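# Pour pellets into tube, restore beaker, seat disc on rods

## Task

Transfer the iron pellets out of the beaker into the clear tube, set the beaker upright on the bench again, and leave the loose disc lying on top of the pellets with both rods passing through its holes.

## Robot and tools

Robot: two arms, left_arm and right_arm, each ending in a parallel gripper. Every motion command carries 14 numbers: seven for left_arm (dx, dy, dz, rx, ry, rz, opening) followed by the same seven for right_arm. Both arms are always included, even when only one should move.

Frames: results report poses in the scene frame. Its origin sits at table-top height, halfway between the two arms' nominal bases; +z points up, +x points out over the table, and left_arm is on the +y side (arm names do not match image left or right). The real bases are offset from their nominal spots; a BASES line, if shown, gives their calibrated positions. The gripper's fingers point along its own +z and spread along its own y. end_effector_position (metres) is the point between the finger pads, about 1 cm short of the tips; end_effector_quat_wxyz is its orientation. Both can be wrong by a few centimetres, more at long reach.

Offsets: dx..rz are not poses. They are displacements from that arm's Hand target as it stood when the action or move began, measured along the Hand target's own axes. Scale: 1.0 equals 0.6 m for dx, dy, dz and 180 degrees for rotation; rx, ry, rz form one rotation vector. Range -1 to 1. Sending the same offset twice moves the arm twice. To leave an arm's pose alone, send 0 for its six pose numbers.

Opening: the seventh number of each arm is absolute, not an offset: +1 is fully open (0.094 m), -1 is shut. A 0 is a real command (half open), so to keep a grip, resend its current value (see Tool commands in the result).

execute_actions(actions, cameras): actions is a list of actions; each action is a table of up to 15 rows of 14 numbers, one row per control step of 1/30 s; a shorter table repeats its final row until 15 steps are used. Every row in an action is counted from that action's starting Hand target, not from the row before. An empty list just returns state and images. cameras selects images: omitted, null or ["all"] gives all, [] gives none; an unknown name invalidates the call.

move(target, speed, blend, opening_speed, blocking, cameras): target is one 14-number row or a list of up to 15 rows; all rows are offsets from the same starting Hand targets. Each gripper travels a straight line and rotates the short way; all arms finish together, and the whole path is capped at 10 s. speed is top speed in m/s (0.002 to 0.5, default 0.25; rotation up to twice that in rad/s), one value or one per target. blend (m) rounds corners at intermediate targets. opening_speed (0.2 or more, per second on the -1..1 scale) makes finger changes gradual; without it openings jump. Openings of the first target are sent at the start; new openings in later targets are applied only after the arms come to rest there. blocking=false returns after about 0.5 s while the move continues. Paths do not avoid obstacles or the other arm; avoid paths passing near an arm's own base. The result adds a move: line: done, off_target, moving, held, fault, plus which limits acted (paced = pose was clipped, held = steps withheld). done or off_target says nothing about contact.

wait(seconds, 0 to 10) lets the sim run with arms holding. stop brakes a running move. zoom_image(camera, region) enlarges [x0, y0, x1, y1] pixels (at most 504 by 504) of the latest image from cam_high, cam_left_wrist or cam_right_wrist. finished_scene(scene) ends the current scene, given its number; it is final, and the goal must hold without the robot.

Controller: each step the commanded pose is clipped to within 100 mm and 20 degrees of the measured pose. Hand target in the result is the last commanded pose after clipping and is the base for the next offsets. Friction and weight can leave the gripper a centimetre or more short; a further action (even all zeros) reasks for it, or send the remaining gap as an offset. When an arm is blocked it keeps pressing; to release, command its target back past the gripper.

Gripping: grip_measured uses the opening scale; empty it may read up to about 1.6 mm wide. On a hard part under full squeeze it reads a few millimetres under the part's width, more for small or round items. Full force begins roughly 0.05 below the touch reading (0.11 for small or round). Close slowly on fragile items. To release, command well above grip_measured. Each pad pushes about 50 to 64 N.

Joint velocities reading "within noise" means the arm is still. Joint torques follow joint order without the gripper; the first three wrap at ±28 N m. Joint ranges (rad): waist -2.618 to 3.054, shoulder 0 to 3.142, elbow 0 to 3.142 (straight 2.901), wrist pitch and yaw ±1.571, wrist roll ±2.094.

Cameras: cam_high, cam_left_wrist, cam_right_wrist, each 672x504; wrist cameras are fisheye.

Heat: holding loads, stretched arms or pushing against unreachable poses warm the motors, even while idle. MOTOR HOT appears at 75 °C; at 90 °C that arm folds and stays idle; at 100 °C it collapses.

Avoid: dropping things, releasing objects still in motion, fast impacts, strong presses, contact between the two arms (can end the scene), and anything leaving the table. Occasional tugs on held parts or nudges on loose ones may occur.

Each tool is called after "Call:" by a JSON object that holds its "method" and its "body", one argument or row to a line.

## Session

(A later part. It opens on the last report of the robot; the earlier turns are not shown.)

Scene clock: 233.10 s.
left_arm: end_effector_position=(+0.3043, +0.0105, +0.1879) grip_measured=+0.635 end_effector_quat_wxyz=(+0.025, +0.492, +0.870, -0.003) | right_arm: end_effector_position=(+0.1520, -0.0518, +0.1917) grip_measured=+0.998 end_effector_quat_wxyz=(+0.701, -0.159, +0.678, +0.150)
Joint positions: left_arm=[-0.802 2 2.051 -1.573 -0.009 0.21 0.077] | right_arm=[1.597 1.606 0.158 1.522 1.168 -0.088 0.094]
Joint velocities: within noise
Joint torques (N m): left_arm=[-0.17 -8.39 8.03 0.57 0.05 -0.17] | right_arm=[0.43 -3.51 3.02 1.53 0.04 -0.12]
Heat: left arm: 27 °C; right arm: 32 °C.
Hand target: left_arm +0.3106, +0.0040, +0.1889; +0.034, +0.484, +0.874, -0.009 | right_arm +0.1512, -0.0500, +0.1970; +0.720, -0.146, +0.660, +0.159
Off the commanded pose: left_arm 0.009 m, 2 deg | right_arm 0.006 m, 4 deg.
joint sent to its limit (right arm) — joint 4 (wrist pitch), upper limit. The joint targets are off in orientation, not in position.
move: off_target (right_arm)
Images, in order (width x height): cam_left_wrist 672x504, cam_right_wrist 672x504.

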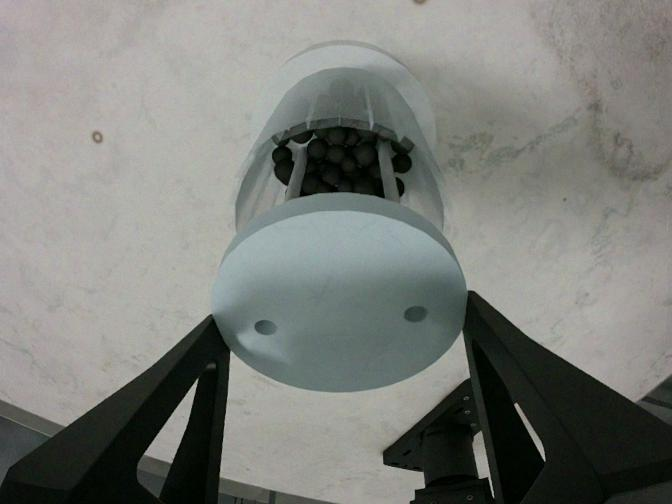

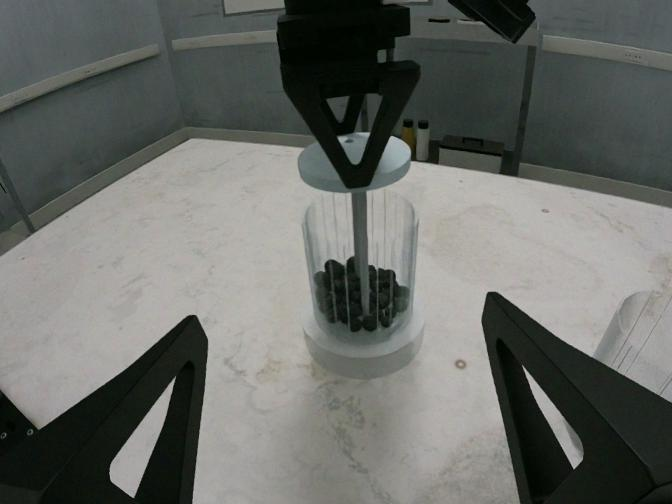

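Call:
{"method": "move", "body": {
  "target": [-0.0079,0.0018,-0.0028,0,0,-0.0039,0.5, 0,0,0,0,0,0,1.0],
  "speed": 0.04,
  "cameras": ["cam_left_wrist","cam_right_wrist"]
}}

Call:
{"method": "zoom_image", "body": {
  "camera": "cam_right_wrist",
  "region": [310, 110, 410, 210]
}}

Scene clock: 239.07 s.
left_arm: end_effector_position=(+0.3111, +0.0032, +0.1905) grip_measured=+0.635 end_effector_quat_wxyz=(+0.035, +0.487, +0.873, -0.006) | right_arm: end_effector_position=(+0.1520, -0.0518, +0.1917) grip_measured=+0.998 end_effector_quat_wxyz=(+0.701, -0.159, +0.678, +0.150)
Joint positions: left_arm=[-0.802 2.026 2.099 -1.573 -0.009 0.199 0.077] | right_arm=[1.597 1.606 0.158 1.522 1.168 -0.088 0.094]
Joint velocities: within noise
Joint torques (N m): left_arm=[-0.14 -8.68 7.77 0.44 0.03 -0.03] | right_arm=[0.55 -3.4 3.07 1.55 0.04 -0.11]
Heat: left arm: 28 °C; right arm: 32 °C.
Hand target: left_arm +0.3140, +0.0007, +0.1909; +0.034, +0.479, +0.877, -0.009 | right_arm +0.1512, -0.0500, +0.1970; +0.720, -0.146, +0.660, +0.159
Off the commanded pose: left_arm 0.004 m, 1 deg | right_arm 0.006 m, 4 deg.
joint sent to its limit (right arm) — joint 4 (wrist pitch), upper limit. The joint targets are off in orientation, not in position.
move: off_target (right_arm)
Images, in order (width x height): cam_left_wrist 672x504, cam_right_wrist 672x504.

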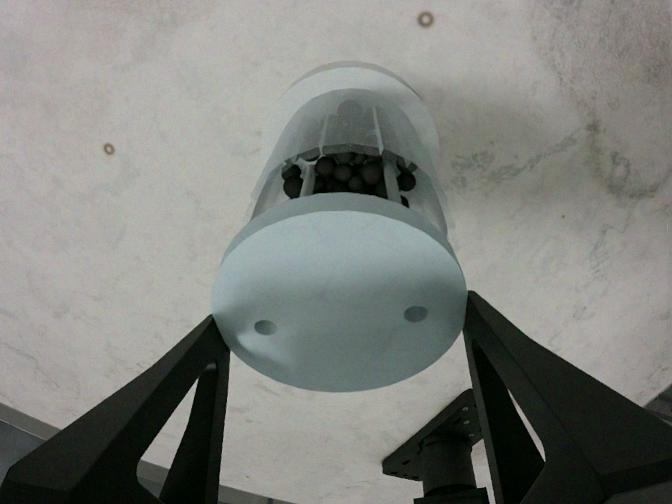

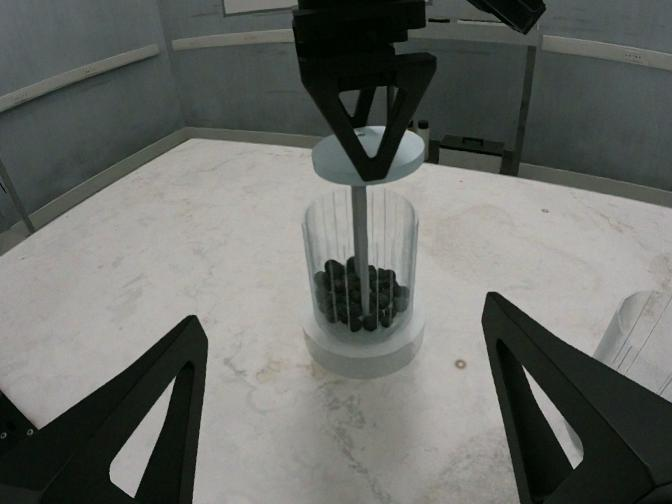

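Scaled by 5.040 from the camera's 672x504 image, which has a finer 960x720 frame.

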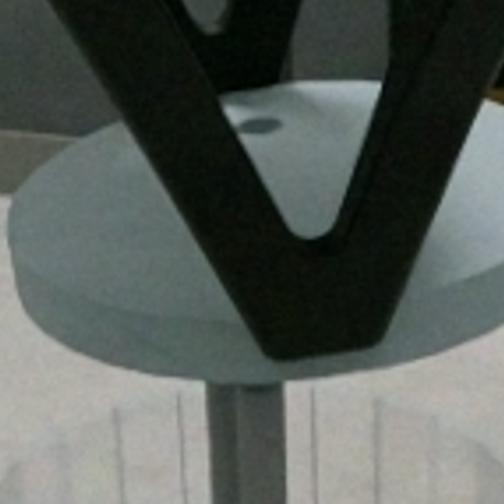

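Call:
{"method": "move", "body": {
  "target": [0.0249,-0.0052,-0.0018,0,0,0,0.5, 0,0,0,0,0,0,1.0],
  "speed": 0.06,
  "cameras": ["cam_left_wrist","cam_right_wrist"]
}}

Call:
{"method": "zoom_image", "body": {
  "camera": "cam_right_wrist",
  "region": [310, 110, 410, 210]
}}

Scene clock: 242.43 s.
left_arm: end_effector_position=(+0.3077, +0.0080, +0.1836) grip_measured=+0.635 end_effector_quat_wxyz=(+0.027, +0.478, +0.878, -0.010) | right_arm: end_effector_position=(+0.1520, -0.0518, +0.1917) grip_measured=+0.998 end_effector_quat_wxyz=(+0.701, -0.159, +0.678, +0.150)
Joint positions: left_arm=[-0.795 2.003 2.037 -1.547 0.003 0.187 0.077] | right_arm=[1.597 1.606 0.158 1.522 1.168 -0.088 0.094]
Joint velocities: within noise
Joint torques (N m): left_arm=[-0.31 -13.18 3.92 0.44 -0.01 -0.14] | right_arm=[0.51 -3.34 2.89 1.54 0.03 -0.09]
Heat: left arm: 28 °C; right arm: 32 °C.
Hand target: left_arm +0.3032, +0.0116, +0.1909; +0.034, +0.479, +0.877, -0.009 | right_arm +0.1512, -0.0500, +0.1970; +0.720, -0.146, +0.660, +0.159
Off the commanded pose: left_arm 0.009 m, 1 deg | right_arm 0.006 m, 4 deg.
joint sent to its limit (right arm) — joint 4 (wrist pitch), upper limit. The joint targets are off in orientation, not in position.
move: off_target (right_arm)
Images, in order (width x height): cam_left_wrist 672x504, cam_right_wrist 672x504.

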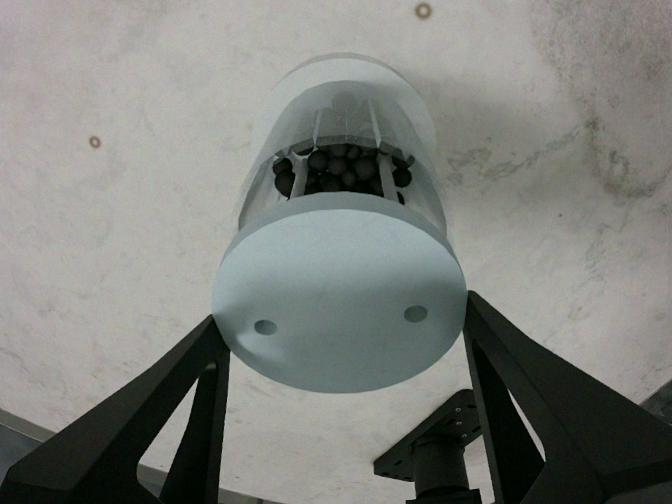

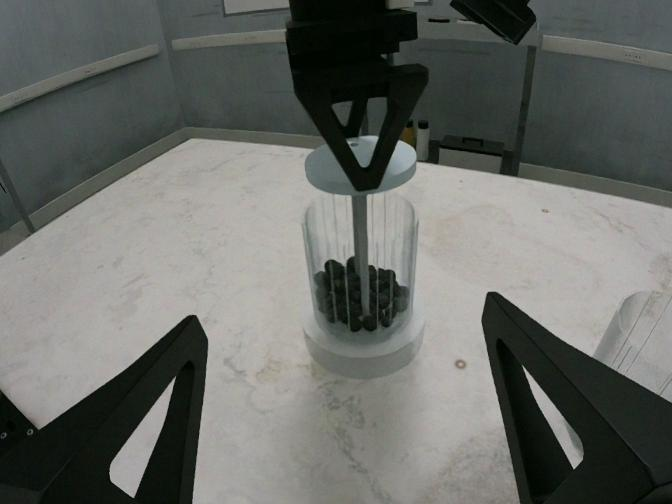

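Scaled by 5.040 from the camera's 672x504 image, which has a finer 960x720 frame.

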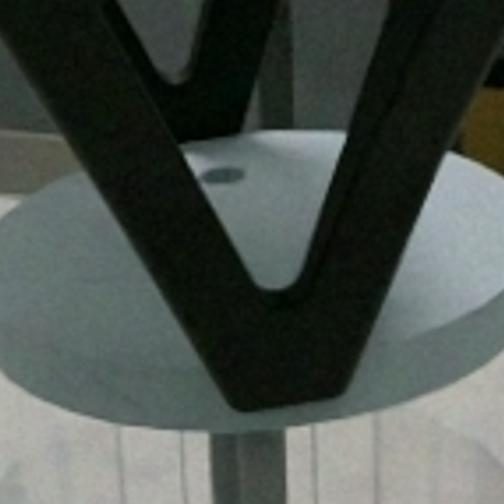

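Call:
{"method": "zoom_image", "body": {
  "camera": "cam_left_wrist",
  "region": [260, 130, 430, 220]
}}

Call:
{"method": "zoom_image", "body": {
  "camera": "cam_left_wrist",
  "region": [190, 170, 490, 410]
}}

Scaled by 2.965 from the camera's 672x504 image, which has a finer 960x720 frame.

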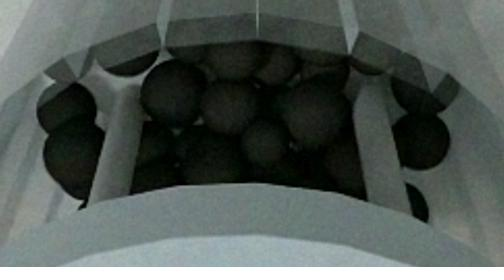

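Scaled by 1.680 from the camera's 672x504 image, which has a finer 960x720 frame.

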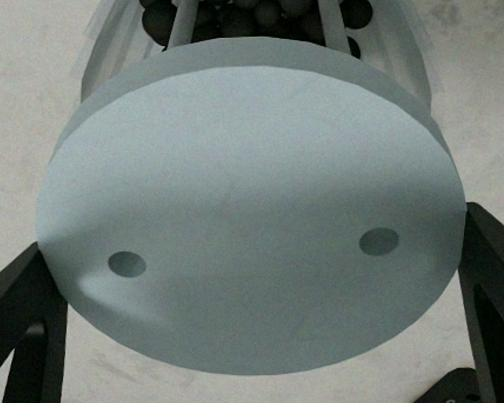

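Call:
{"method": "move", "body": {
  "target": [0,0,0.0133,0,0,0,0.5, 0,0,0,0,0,0,1.0],
  "speed": 0.02,
  "cameras": ["cam_left_wrist","cam_right_wrist"]
}}

Call:
{"method": "zoom_image", "body": {
  "camera": "cam_right_wrist",
  "region": [310, 110, 410, 210]
}}

Scene clock: 249.10 s.
left_arm: end_effector_position=(+0.3077, +0.0076, +0.1834) grip_measured=+0.635 end_effector_quat_wxyz=(+0.036, +0.478, +0.877, -0.014) | right_arm: end_effector_position=(+0.1520, -0.0518, +0.1917) grip_measured=+0.998 end_effector_quat_wxyz=(+0.701, -0.159, +0.678, +0.150)
Joint positions: left_arm=[-0.795 1.98 2.002 -1.515 0.005 0.187 0.077] | right_arm=[1.597 1.606 0.158 1.522 1.168 -0.088 0.094]
Joint velocities: within noise
Joint torques (N m): left_arm=[-0.28 -11.26 3.79 0.49 -0.03 -0.06] | right_arm=[0.58 -3.52 3.03 1.51 0.03 -0.11]
Heat: left arm: 28 °C; right arm: 32 °C.
Hand target: left_arm +0.3036, +0.0112, +0.1829; +0.034, +0.479, +0.877, -0.009 | right_arm +0.1512, -0.0500, +0.1970; +0.720, -0.146, +0.660, +0.159
Off the commanded pose: left_arm 0.005 m, 1 deg | right_arm 0.006 m, 4 deg.
joint sent to its limit (right arm) — joint 4 (wrist pitch), upper limit. The joint targets are off in orientation, not in position.
move: off_target (right_arm)
Images, in order (width x height): cam_left_wrist 672x504, cam_right_wrist 672x504.

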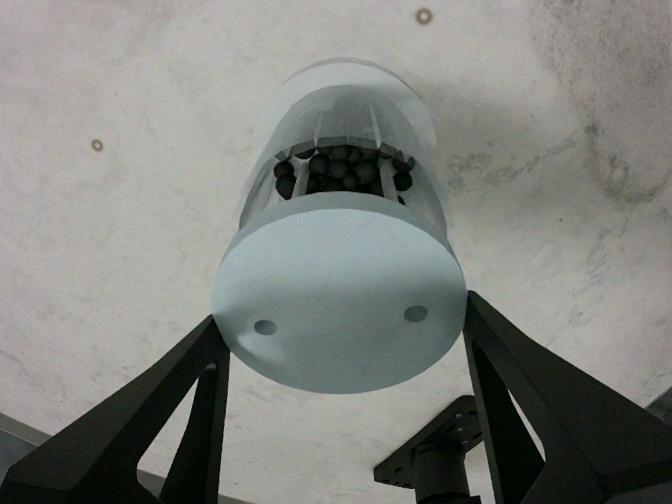

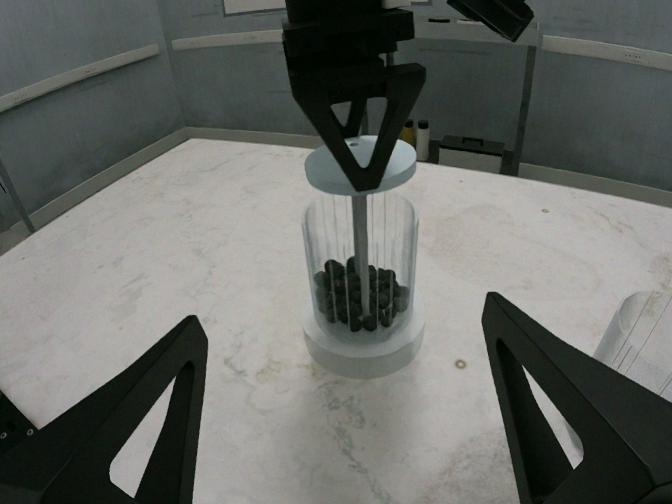

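Scaled by 5.040 from the camera's 672x504 image, which has a finer 960x720 frame.

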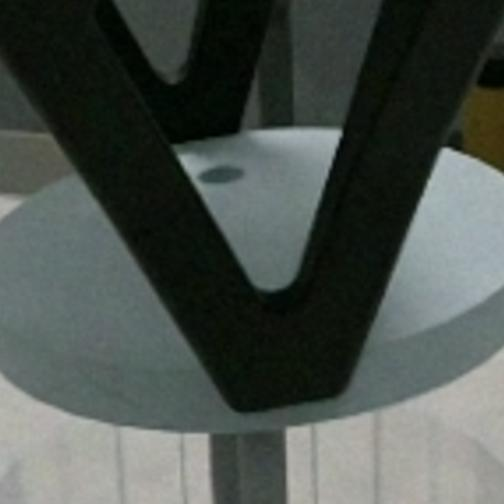

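Call:
{"method": "move", "body": {
  "target": [0.005,-0.0012,0.0047,0,0,0,0.5, 0,0,0,0,0,0,1.0],
  "speed": 0.02,
  "cameras": ["cam_right_wrist"]
}}

Call:
{"method": "zoom_image", "body": {
  "camera": "cam_right_wrist",
  "region": [310, 110, 410, 210]
}}

Scene clock: 253.60 s.
left_arm: end_effector_position=(+0.3072, +0.0077, +0.1834) grip_measured=+0.635 end_effector_quat_wxyz=(+0.044, +0.478, +0.877, -0.018) | right_arm: end_effector_position=(+0.1520, -0.0518, +0.1917) grip_measured=+0.998 end_effector_quat_wxyz=(+0.701, -0.159, +0.678, +0.150)
Joint positions: left_arm=[-0.795 1.959 1.97 -1.487 0.006 0.187 0.077] | right_arm=[1.597 1.606 0.158 1.522 1.168 -0.088 0.094]
Joint velocities: within noise
Joint torques (N m): left_arm=[-0.05 -10.73 3.49 0.44 -0.05 -0.08] | right_arm=[0.35 -3.38 2.93 1.54 0.03 -0.07]
Heat: left arm: 28 °C; right arm: 32 °C.
Hand target: left_arm +0.3015, +0.0132, +0.1799; +0.034, +0.479, +0.877, -0.009 | right_arm +0.1512, -0.0500, +0.1970; +0.720, -0.146, +0.660, +0.159
Off the commanded pose: left_arm 0.009 m, 2 deg | right_arm 0.006 m, 4 deg.
joint sent to its limit (right arm) — joint 4 (wrist pitch), upper limit. The joint targets are off in orientation, not in position.
move: off_target (right_arm)
Images, in order (width x height): cam_right_wrist 672x504.

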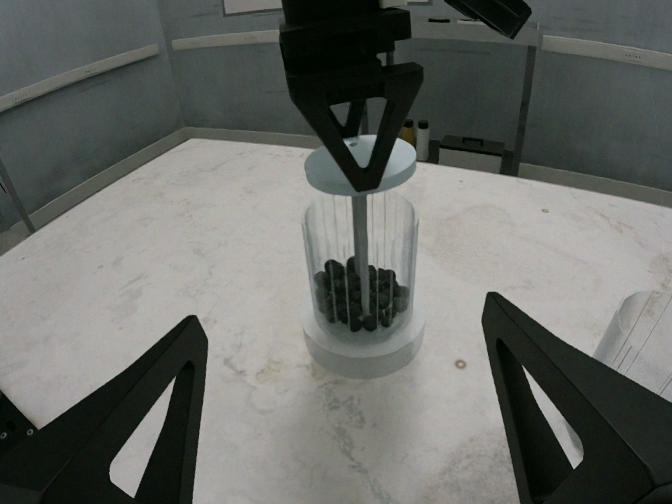

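Scaled by 5.040 from the camera's 672x504 image, which has a finer 960x720 frame.

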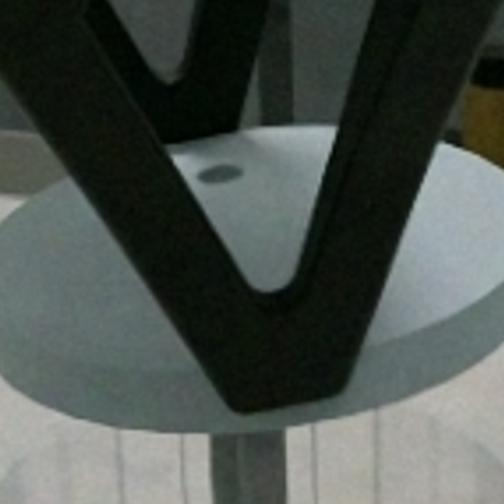

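Call:
{"method": "move", "body": {
  "target": [-0.0042,0.0018,-0.0338,0,0,0,0.5, 0,0,0,0,0,0,1.0],
  "speed": 0.03,
  "cameras": ["cam_right_wrist","cam_left_wrist"]
}}

Call:
{"method": "zoom_image", "body": {
  "camera": "cam_right_wrist",
  "region": [310, 90, 410, 190]
}}

Scene clock: 257.07 s.
left_arm: end_effector_position=(+0.3018, +0.0154, +0.1993) grip_measured=+0.635 end_effector_quat_wxyz=(+0.036, +0.478, +0.878, -0.011) | right_arm: end_effector_position=(+0.1520, -0.0518, +0.1917) grip_measured=+0.998 end_effector_quat_wxyz=(+0.701, -0.159, +0.678, +0.150)
Joint positions: left_arm=[-0.795 1.959 2.037 -1.573 -0.001 0.185 0.077] | right_arm=[1.597 1.606 0.158 1.522 1.168 -0.088 0.094]
Joint velocities: within noise
Joint torques (N m): left_arm=[0.09 -8.21 7.46 0.45 -0.06 -0.06] | right_arm=[0.44 -3.48 3.03 1.55 0 -0.12]
Heat: left arm: 28 °C; right arm: 32 °C.
Hand target: left_arm +0.3028, +0.0126, +0.2003; +0.034, +0.479, +0.877, -0.009 | right_arm +0.1512, -0.0500, +0.1970; +0.720, -0.146, +0.660, +0.159
Off the commanded pose: left_arm 0.003 m, 0 deg | right_arm 0.006 m, 4 deg.
joint sent to its limit (left arm) — joint 4 (wrist pitch), lower limit. The joint targets are off in position, not in orientation.
joint sent to its limit (right arm) — joint 4 (wrist pitch), upper limit. The joint targets are off in orientation, not in position.
move: off_target (right_arm)
Images, in order (width x height): cam_left_wrist 672x504, cam_right_wrist 672x504.

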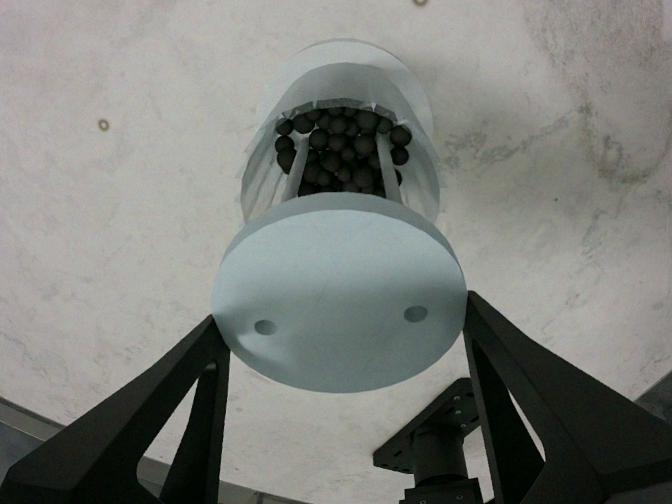

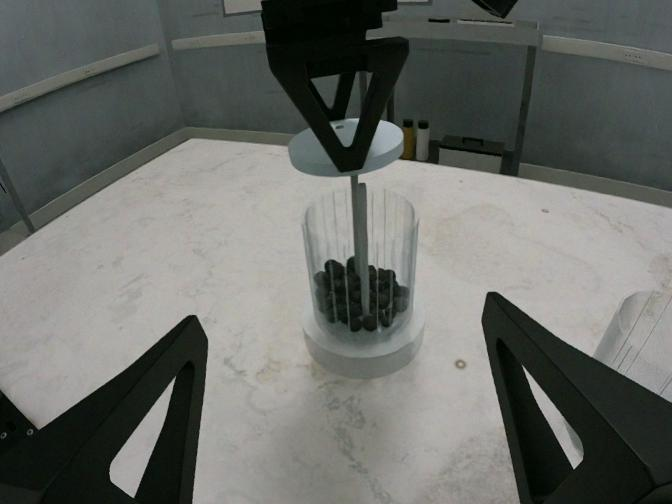

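Scaled by 5.040 from the camera's 672x504 image, which has a finer 960x720 frame.

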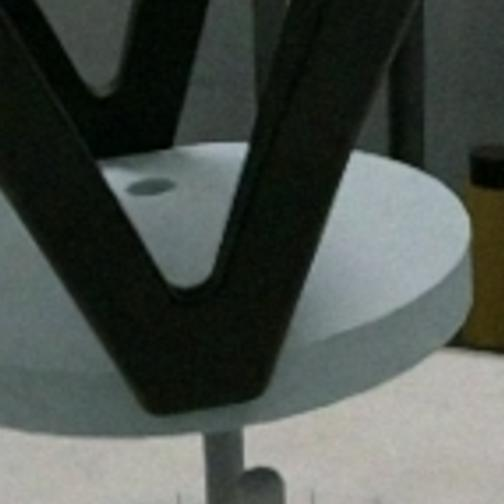

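Call:
{"method": "move", "body": {
  "target": [
    [-0.0398,0.0087,0.0201,-0.0012,-0.0054,0,0.5, 0,0,0,0,0,0,1.0],
    [0,0,0.0172,-0.0012,-0.0054,0,0.5, 0,0,0,0,0,0,1.0]
  ],
  "speed": [0.05,0.025],
  "cameras": ["cam_right_wrist","cam_left_wrist"]
}}

Call:
{"method": "zoom_image", "body": {
  "camera": "cam_right_wrist",
  "region": [310, 100, 410, 200]
}}

Scene clock: 260.60 s.
left_arm: end_effector_position=(+0.3114, +0.0045, +0.1842) grip_measured=+0.635 end_effector_quat_wxyz=(+0.046, +0.477, +0.877, -0.016) | right_arm: end_effector_position=(+0.1520, -0.0518, +0.1917) grip_measured=+0.998 end_effector_quat_wxyz=(+0.701, -0.159, +0.678, +0.150)
Joint positions: left_arm=[-0.795 1.98 2.004 -1.496 0.002 0.185 0.077] | right_arm=[1.597 1.606 0.158 1.522 1.168 -0.088 0.094]
Joint velocities: within noise
Joint torques (N m): left_arm=[-0.1 -12.68 3.89 0.36 -0.06 -0.04] | right_arm=[0.42 -3.34 2.96 1.54 0.04 -0.09]
Heat: left arm: 28 °C; right arm: 32 °C.
Hand target: left_arm +0.3033, +0.0121, +0.1900; +0.042, +0.479, +0.877, -0.012 | right_arm +0.1512, -0.0500, +0.1970; +0.720, -0.146, +0.660, +0.159
Off the commanded pose: left_arm 0.013 m, 1 deg | right_arm 0.006 m, 4 deg.
joint sent to its limit (right arm) — joint 4 (wrist pitch), upper limit. The joint targets are off in orientation, not in position.
move: off_target (left_arm, right_arm)
Images, in order (width x height): cam_left_wrist 672x504, cam_right_wrist 672x504.

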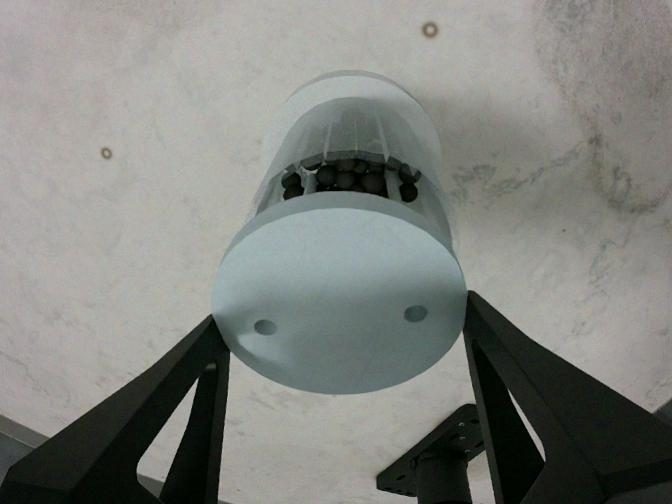

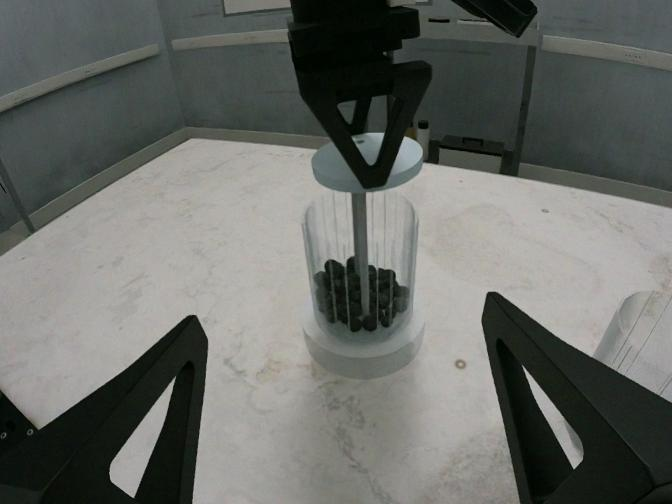

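Scaled by 5.040 from the camera's 672x504 image, which has a finer 960x720 frame.

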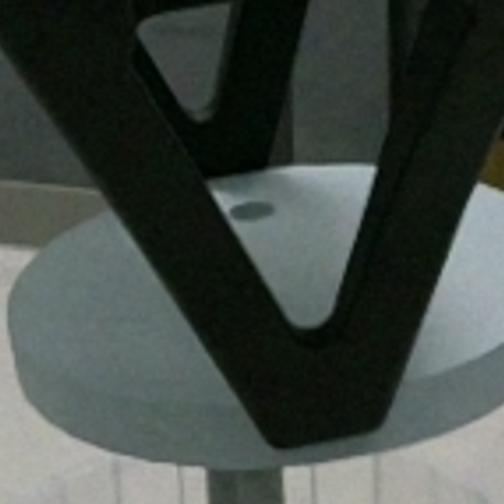

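Call:
{"method": "move", "body": {
  "target": [0.0116,-0.0026,-0.0141,0,0,0,0.5, 0,0,0,0,0,0,1.0],
  "speed": 0.025,
  "cameras": ["cam_right_wrist","cam_left_wrist"]
}}

Call:
{"method": "zoom_image", "body": {
  "camera": "cam_right_wrist",
  "region": [310, 100, 410, 200]
}}

Scene clock: 262.57 s.
left_arm: end_effector_position=(+0.3075, +0.0083, +0.1843) grip_measured=+0.635 end_effector_quat_wxyz=(+0.040, +0.478, +0.878, -0.015) | right_arm: end_effector_position=(+0.1520, -0.0518, +0.1917) grip_measured=+0.998 end_effector_quat_wxyz=(+0.701, -0.159, +0.678, +0.150)
Joint positions: left_arm=[-0.795 1.97 1.99 -1.505 0.003 0.185 0.077] | right_arm=[1.597 1.606 0.158 1.522 1.168 -0.088 0.094]
Joint velocities: within noise
Joint torques (N m): left_arm=[-0.24 -14.05 4.83 0.24 -0.05 -0.14] | right_arm=[0.49 -3.47 3.02 1.54 0.04 -0.09]
Heat: left arm: 28 °C; right arm: 32 °C.
Hand target: left_arm +0.2977, +0.0176, +0.1978; +0.042, +0.479, +0.877, -0.012 | right_arm +0.1512, -0.0500, +0.1970; +0.720, -0.146, +0.660, +0.159
Off the commanded pose: left_arm 0.019 m, 0 deg | right_arm 0.006 m, 4 deg.
joint sent to its limit (right arm) — joint 4 (wrist pitch), upper limit. The joint targets are off in orientation, not in position.
move: off_target (left_arm, right_arm)
Images, in order (width x height): cam_left_wrist 672x504, cam_right_wrist 672x504.

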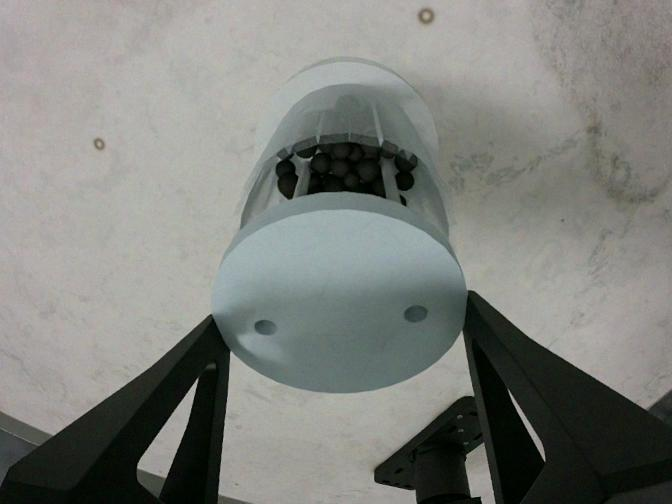

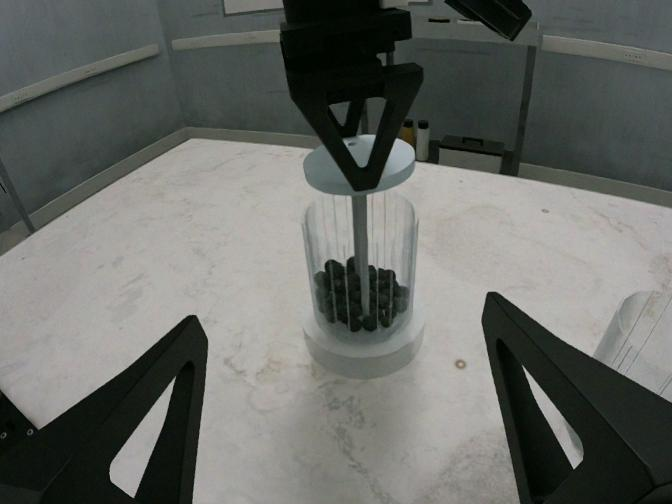

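Scaled by 5.040 from the camera's 672x504 image, which has a finer 960x720 frame.

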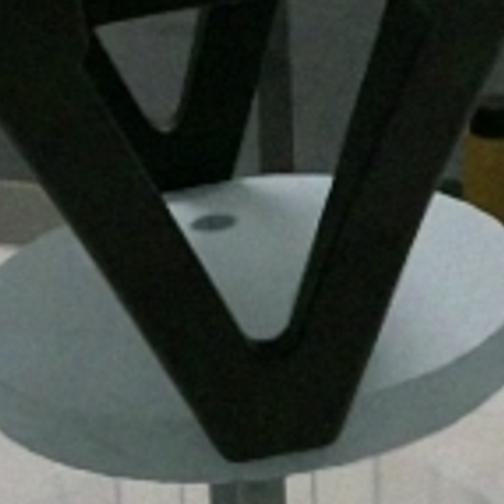

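Call:
{"method": "zoom_image", "body": {
  "camera": "cam_left_wrist",
  "region": [270, 130, 430, 230]
}}

Call:
{"method": "zoom_image", "body": {
  "camera": "cam_left_wrist",
  "region": [290, 60, 410, 150]
}}

Scaled by 3.150 from the camera's 672x504 image, which has a finer 960x720 frame.

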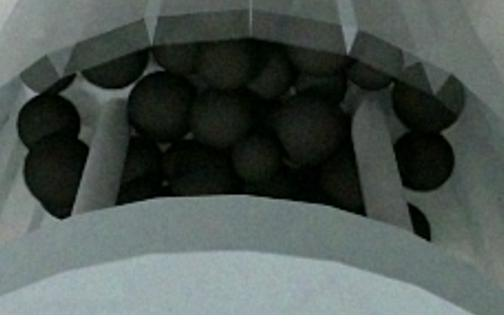

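Scaled by 4.200 from the camera's 672x504 image, which has a finer 960x720 frame.

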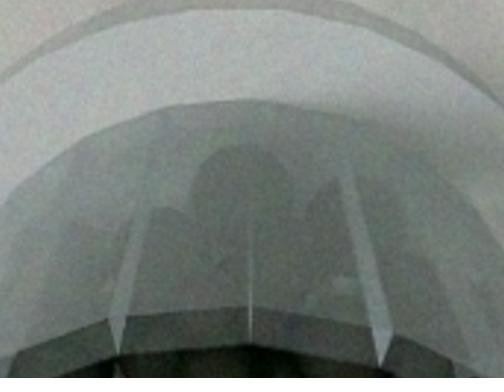

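Call:
{"method": "move", "body": {
  "target": [
    [0.0022,-0.0016,-0.0002,0,0,0.0039,0.5, 0,0,0,0,0,0,1.0],
    [0.0042,-0.002,0.023,0,0,0.0039,0.5, 0,0,0,0,0,0,1.0]
  ],
  "speed": [0.02,0.02],
  "cameras": ["cam_right_wrist","cam_left_wrist"]
}}

Call:
{"method": "zoom_image", "body": {
  "camera": "cam_right_wrist",
  "region": [310, 100, 410, 200]
}}

Scene clock: 267.63 s.
left_arm: end_effector_position=(+0.3043, +0.0120, +0.1817) grip_measured=+0.635 end_effector_quat_wxyz=(+0.049, +0.477, +0.877, -0.017) | right_arm: end_effector_position=(+0.1520, -0.0518, +0.1917) grip_measured=+0.998 end_effector_quat_wxyz=(+0.701, -0.159, +0.678, +0.150)
Joint positions: left_arm=[-0.795 1.924 1.913 -1.456 0.002 0.185 0.077] | right_arm=[1.597 1.606 0.158 1.522 1.168 -0.088 0.094]
Joint velocities: within noise
Joint torques (N m): left_arm=[-0.58 -11.62 4.07 0.39 -0.09 0.04] | right_arm=[0.47 -3.43 2.99 1.55 0.05 -0.1]
Heat: left arm: 29 °C; right arm: 32 °C.
Hand target: left_arm +0.2962, +0.0183, +0.1838; +0.042, +0.484, +0.874, -0.011 | right_arm +0.1512, -0.0500, +0.1970; +0.720, -0.146, +0.660, +0.159
Off the commanded pose: left_arm 0.010 m, 1 deg | right_arm 0.006 m, 4 deg.
joint sent to its limit (right arm) — joint 4 (wrist pitch), upper limit. The joint targets are off in orientation, not in position.
move: off_target (right_arm)
Images, in order (width x height): cam_left_wrist 672x504, cam_right_wrist 672x504.

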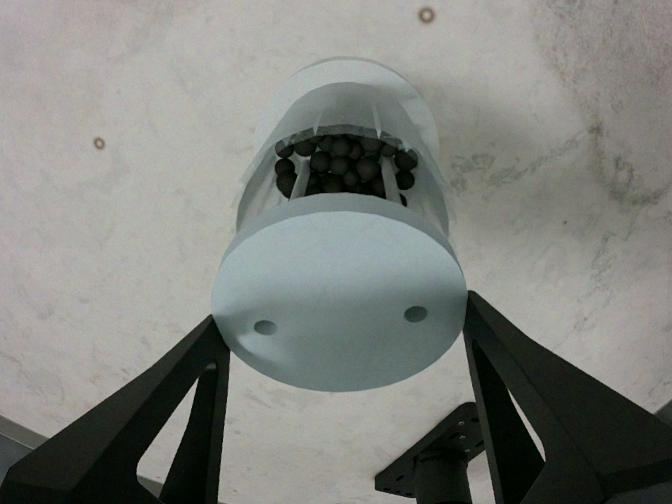

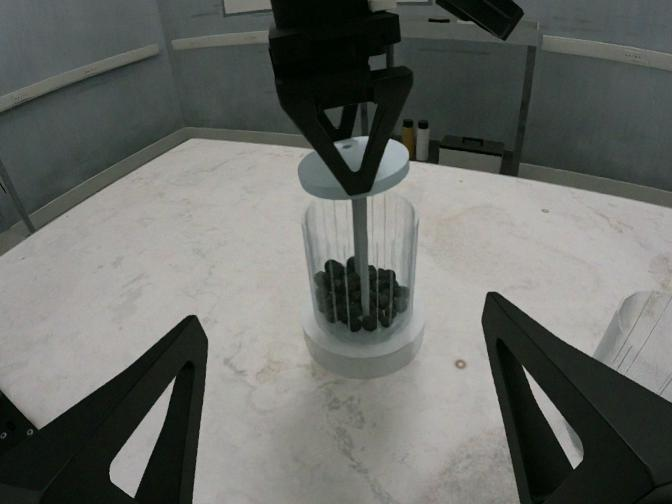

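Scaled by 5.040 from the camera's 672x504 image, which has a finer 960x720 frame.

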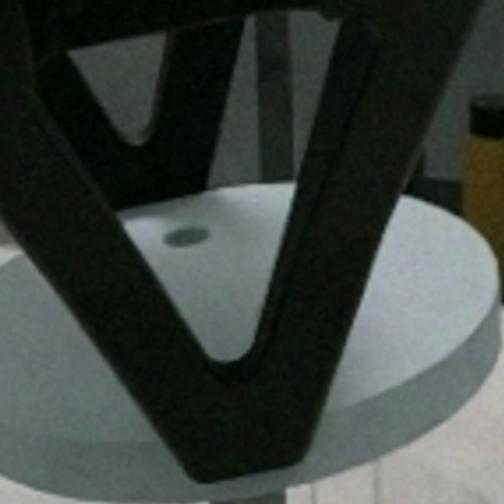

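Call:
{"method": "move", "body": {
  "target": [
    [-0.0028,0.0007,-0.0332,0,0,0,0.5, 0,0,0,0,0,0,1.0],
    [0.064,-0.0138,-0.0378,0,0,0,0.5, 0,0,0,0,0,0,1.0]
  ],
  "speed": [0.06,0.1],
  "cameras": ["cam_right_wrist","cam_left_wrist"]
}}

Call:
{"method": "zoom_image", "body": {
  "camera": "cam_left_wrist",
  "region": [190, 60, 490, 360]
}}

Scene clock: 272.40 s.
left_arm: end_effector_position=(+0.2705, +0.0488, +0.1916) grip_measured=+0.635 end_effector_quat_wxyz=(+0.021, +0.478, +0.878, -0.005) | right_arm: end_effector_position=(+0.1520, -0.0518, +0.1917) grip_measured=+0.998 end_effector_quat_wxyz=(+0.701, -0.159, +0.678, +0.150)
Joint positions: left_arm=[-0.795 1.786 1.778 -1.519 -0.003 0.185 0.077] | right_arm=[1.597 1.606 0.158 1.522 1.168 -0.088 0.094]
Joint velocities: within noise
Joint torques (N m): left_arm=[-0.65 -11.62 5.59 0.54 -0.03 0.02] | right_arm=[0.35 -3.51 2.95 1.55 0.03 -0.09]
Heat: left arm: 29 °C; right arm: 32 °C.
Hand target: left_arm +0.2675, +0.0477, +0.2030; +0.042, +0.484, +0.874, -0.011 | right_arm +0.1512, -0.0500, +0.1970; +0.720, -0.146, +0.660, +0.159
Off the commanded pose: left_arm 0.012 m, 3 deg | right_arm 0.006 m, 4 deg.
joint sent to its limit (right arm) — joint 4 (wrist pitch), upper limit. The joint targets are off in orientation, not in position.
move: off_target (left_arm, right_arm)
Images, in order (width x height): cam_left_wrist 672x504, cam_right_wrist 672x504.

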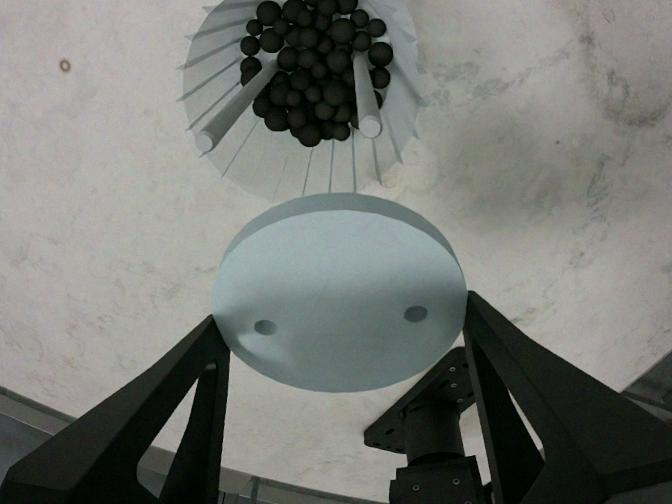

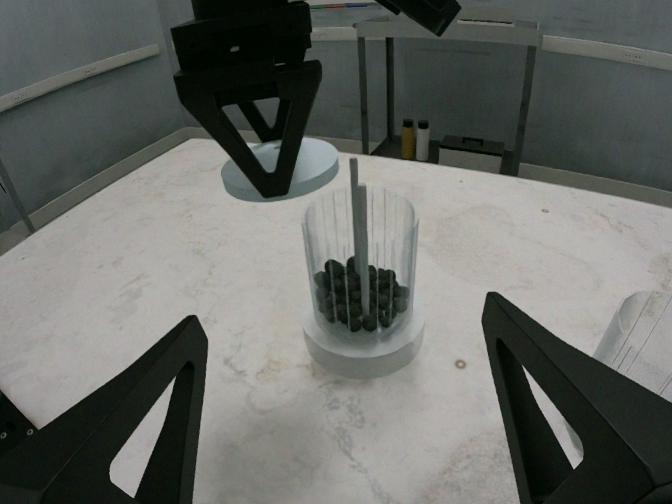

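Scaled by 1.680 from the camera's 672x504 image, which has a finer 960x720 frame.

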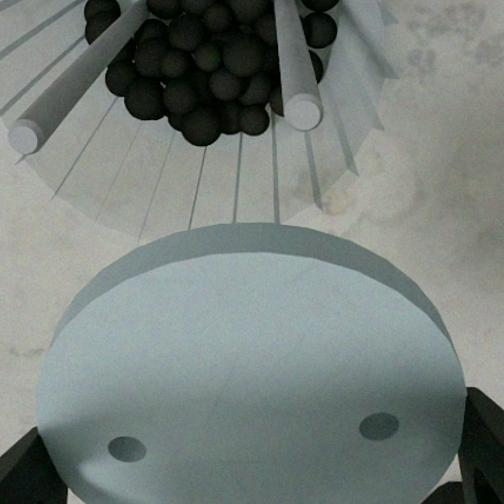

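Call:
{"method": "zoom_image", "body": {
  "camera": "cam_left_wrist",
  "region": [180, 50, 300, 170]
}}

Call:
{"method": "zoom_image", "body": {
  "camera": "cam_left_wrist",
  "region": [330, 40, 430, 140]
}}

Call:
{"method": "zoom_image", "body": {
  "camera": "cam_left_wrist",
  "region": [240, 290, 440, 350]
}}

Scaled by 4.200 from the camera's 672x504 image, which has a finer 960x720 frame.

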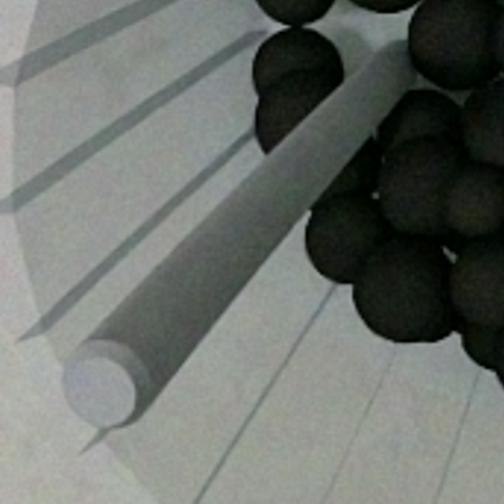

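Scaled by 5.040 from the camera's 672x504 image, which has a finer 960x720 frame.

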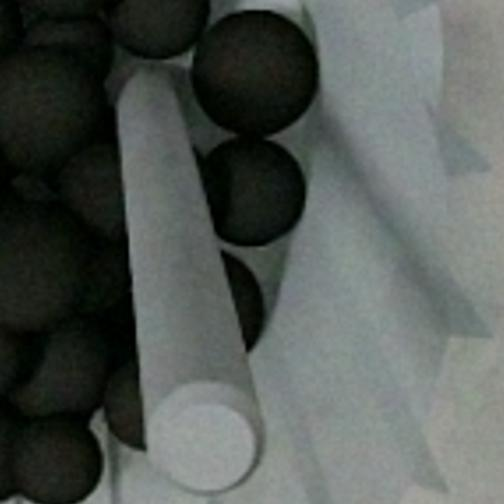

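Scaled by 2.520 from the camera's 672x504 image, which has a finer 960x720 frame.

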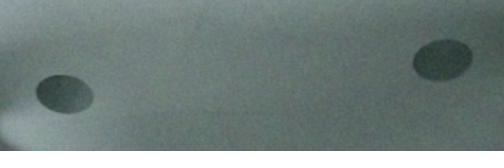

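Call:
{"method": "move", "body": {
  "target": [
    [-0.1318,0.03,0,0.0031,0.0134,0.0267,0.5, 0,0,0,0,0,0,1.0],
    [-0.0662,0.0148,0.0058,0.0031,0.0134,0.0267,0.5, 0,0,0,0,0,0,1.0]
  ],
  "speed": [0.1,0.04],
  "cameras": ["cam_right_wrist","cam_left_wrist"]
}}

Call:
{"method": "zoom_image", "body": {
  "camera": "cam_right_wrist",
  "region": [310, 100, 410, 200]
}}

Scene clock: 282.73 s.
left_arm: end_effector_position=(+0.3022, +0.0158, +0.1843) grip_measured=+0.635 end_effector_quat_wxyz=(+0.014, +0.513, +0.859, -0.002) | right_arm: end_effector_position=(+0.1520, -0.0518, +0.1917) grip_measured=+0.998 end_effector_quat_wxyz=(+0.701, -0.159, +0.678, +0.150)
Joint positions: left_arm=[-0.795 1.994 2.028 -1.576 -0.004 0.265 0.077] | right_arm=[1.597 1.606 0.158 1.522 1.168 -0.088 0.094]
Joint velocities: within noise
Joint torques (N m): left_arm=[-0.42 -14.89 5.44 0.36 -0.01 0.07] | right_arm=[0.46 -3.44 2.96 1.55 0.02 -0.12]
Heat: left arm: 28 °C; right arm: 32 °C.
Hand target: left_arm +0.2962, +0.0186, +0.2031; +0.022, +0.521, +0.853, -0.004 | right_arm +0.1512, -0.0500, +0.1970; +0.720, -0.146, +0.660, +0.159
Off the commanded pose: left_arm 0.020 m, 1 deg | right_arm 0.006 m, 4 deg.
joint sent to its limit (left arm) — joint 4 (wrist pitch), lower limit. The joint targets are off in position, not in orientation.
joint sent to its limit (right arm) — joint 4 (wrist pitch), upper limit. The joint targets are off in orientation, not in position.
move: off_target (left_arm, right_arm)
Images, in order (width x height): cam_left_wrist 672x504, cam_right_wrist 672x504.

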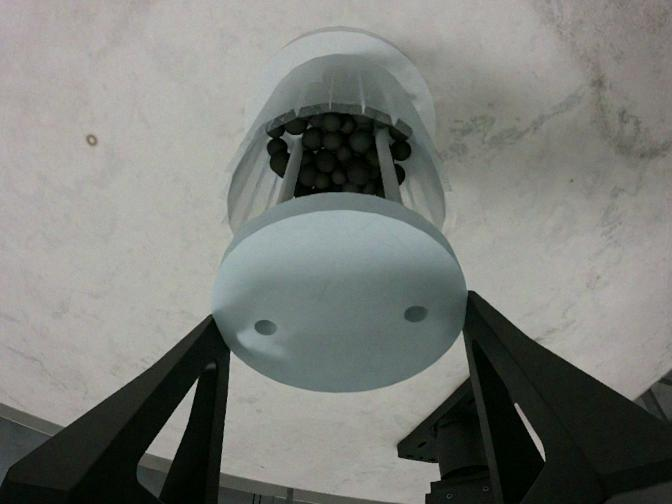

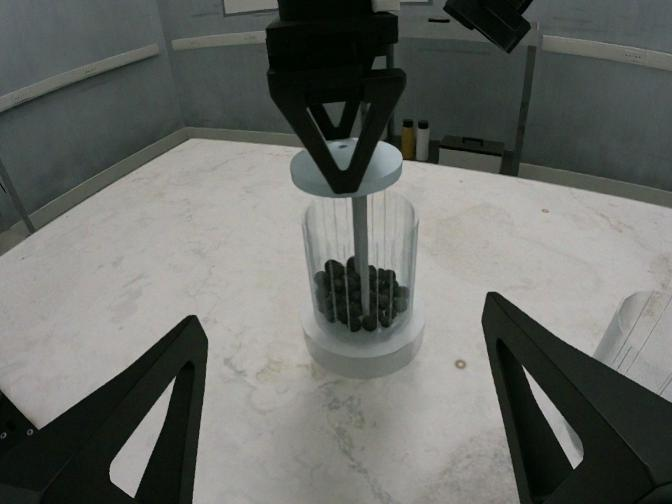

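Scaled by 5.040 from the camera's 672x504 image, which has a finer 960x720 frame.

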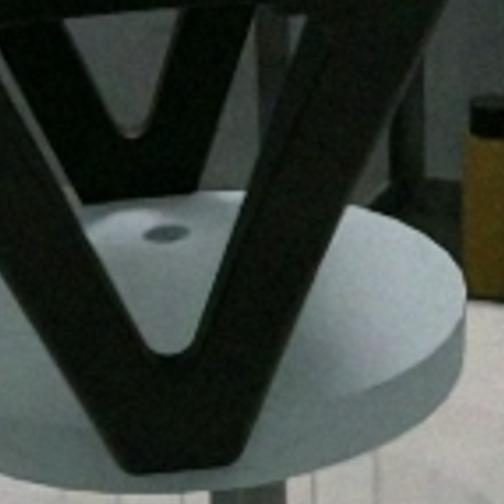

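Call:
{"method": "move", "body": {
  "target": [
    [-0.0008,0.0003,-0.02,0,0,0,0.5, 0,0,0,0,0,0,1.0],
    [0.0337,0.0162,-0.0162,-0.0025,-0.0079,0,0.5, 0,0,0,0,0,0,1.0],
    [-0.024,0.0083,0.0222,-0.0025,-0.0079,0,0.5, 0,0,0,0,0,0,1.0]
  ],
  "speed": [0.06,0.08,0.03],
  "cameras": ["cam_right_wrist","cam_left_wrist"]
}}

Call:
{"method": "zoom_image", "body": {
  "camera": "cam_right_wrist",
  "region": [310, 100, 410, 200]
}}

Scene clock: 288.37 s.
left_arm: end_effector_position=(+0.3015, +0.0178, +0.1894) grip_measured=+0.635 end_effector_quat_wxyz=(+0.020, +0.525, +0.851, -0.002) | right_arm: end_effector_position=(+0.1520, -0.0518, +0.1917) grip_measured=+0.998 end_effector_quat_wxyz=(+0.701, -0.159, +0.678, +0.150)
Joint positions: left_arm=[-0.793 1.979 2.027 -1.579 -0.006 0.296 0.077] | right_arm=[1.597 1.606 0.158 1.522 1.168 -0.088 0.094]
Joint velocities: within noise
Joint torques (N m): left_arm=[-0.46 -8.03 7.77 0.64 0 -0.19] | right_arm=[0.49 -3.4 2.93 1.57 0.05 -0.11]
Heat: left arm: 28 °C; right arm: 32 °C.
Hand target: left_arm +0.3077, +0.0077, +0.1905; +0.034, +0.520, +0.853, -0.007 | right_arm +0.1512, -0.0500, +0.1970; +0.720, -0.146, +0.660, +0.159
Off the commanded pose: left_arm 0.012 m, 2 deg | right_arm 0.006 m, 4 deg.
joint sent to its limit (right arm) — joint 4 (wrist pitch), upper limit. The joint targets are off in orientation, not in position.
move: off_target (left_arm, right_arm)
Images, in order (width x height): cam_left_wrist 672x504, cam_right_wrist 672x504.

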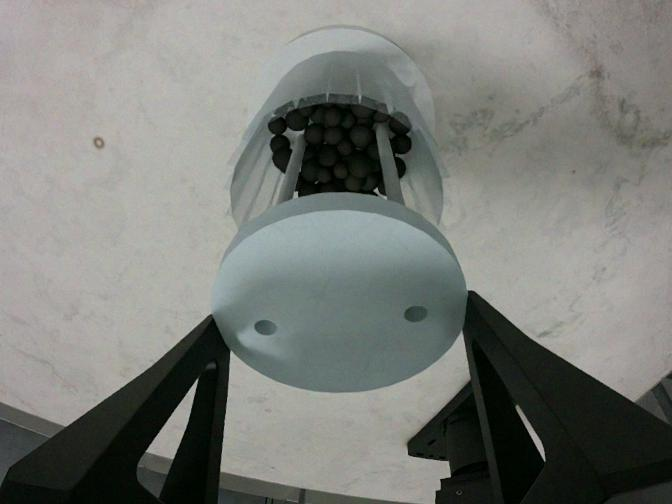

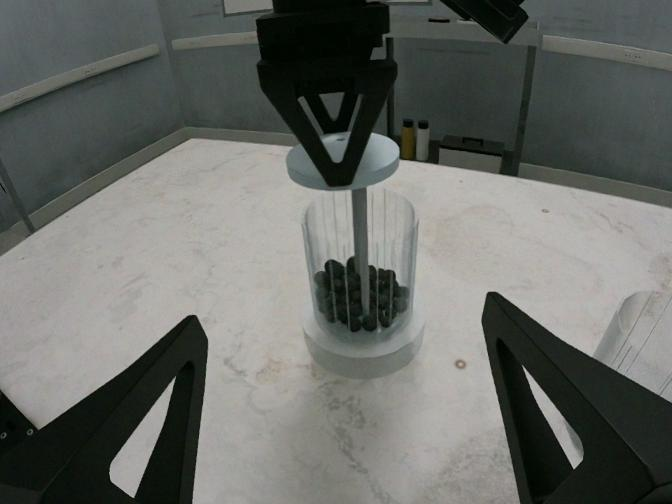

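Scaled by 5.040 from the camera's 672x504 image, which has a finer 960x720 frame.

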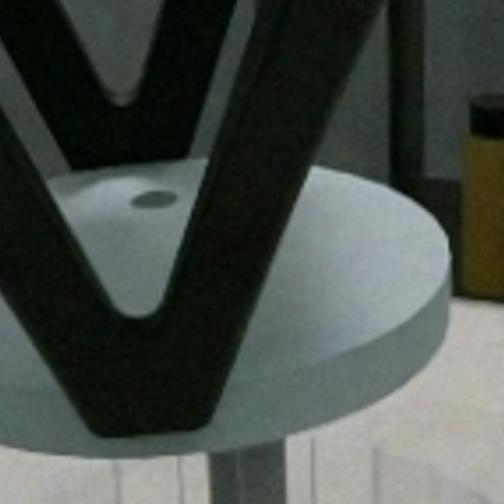

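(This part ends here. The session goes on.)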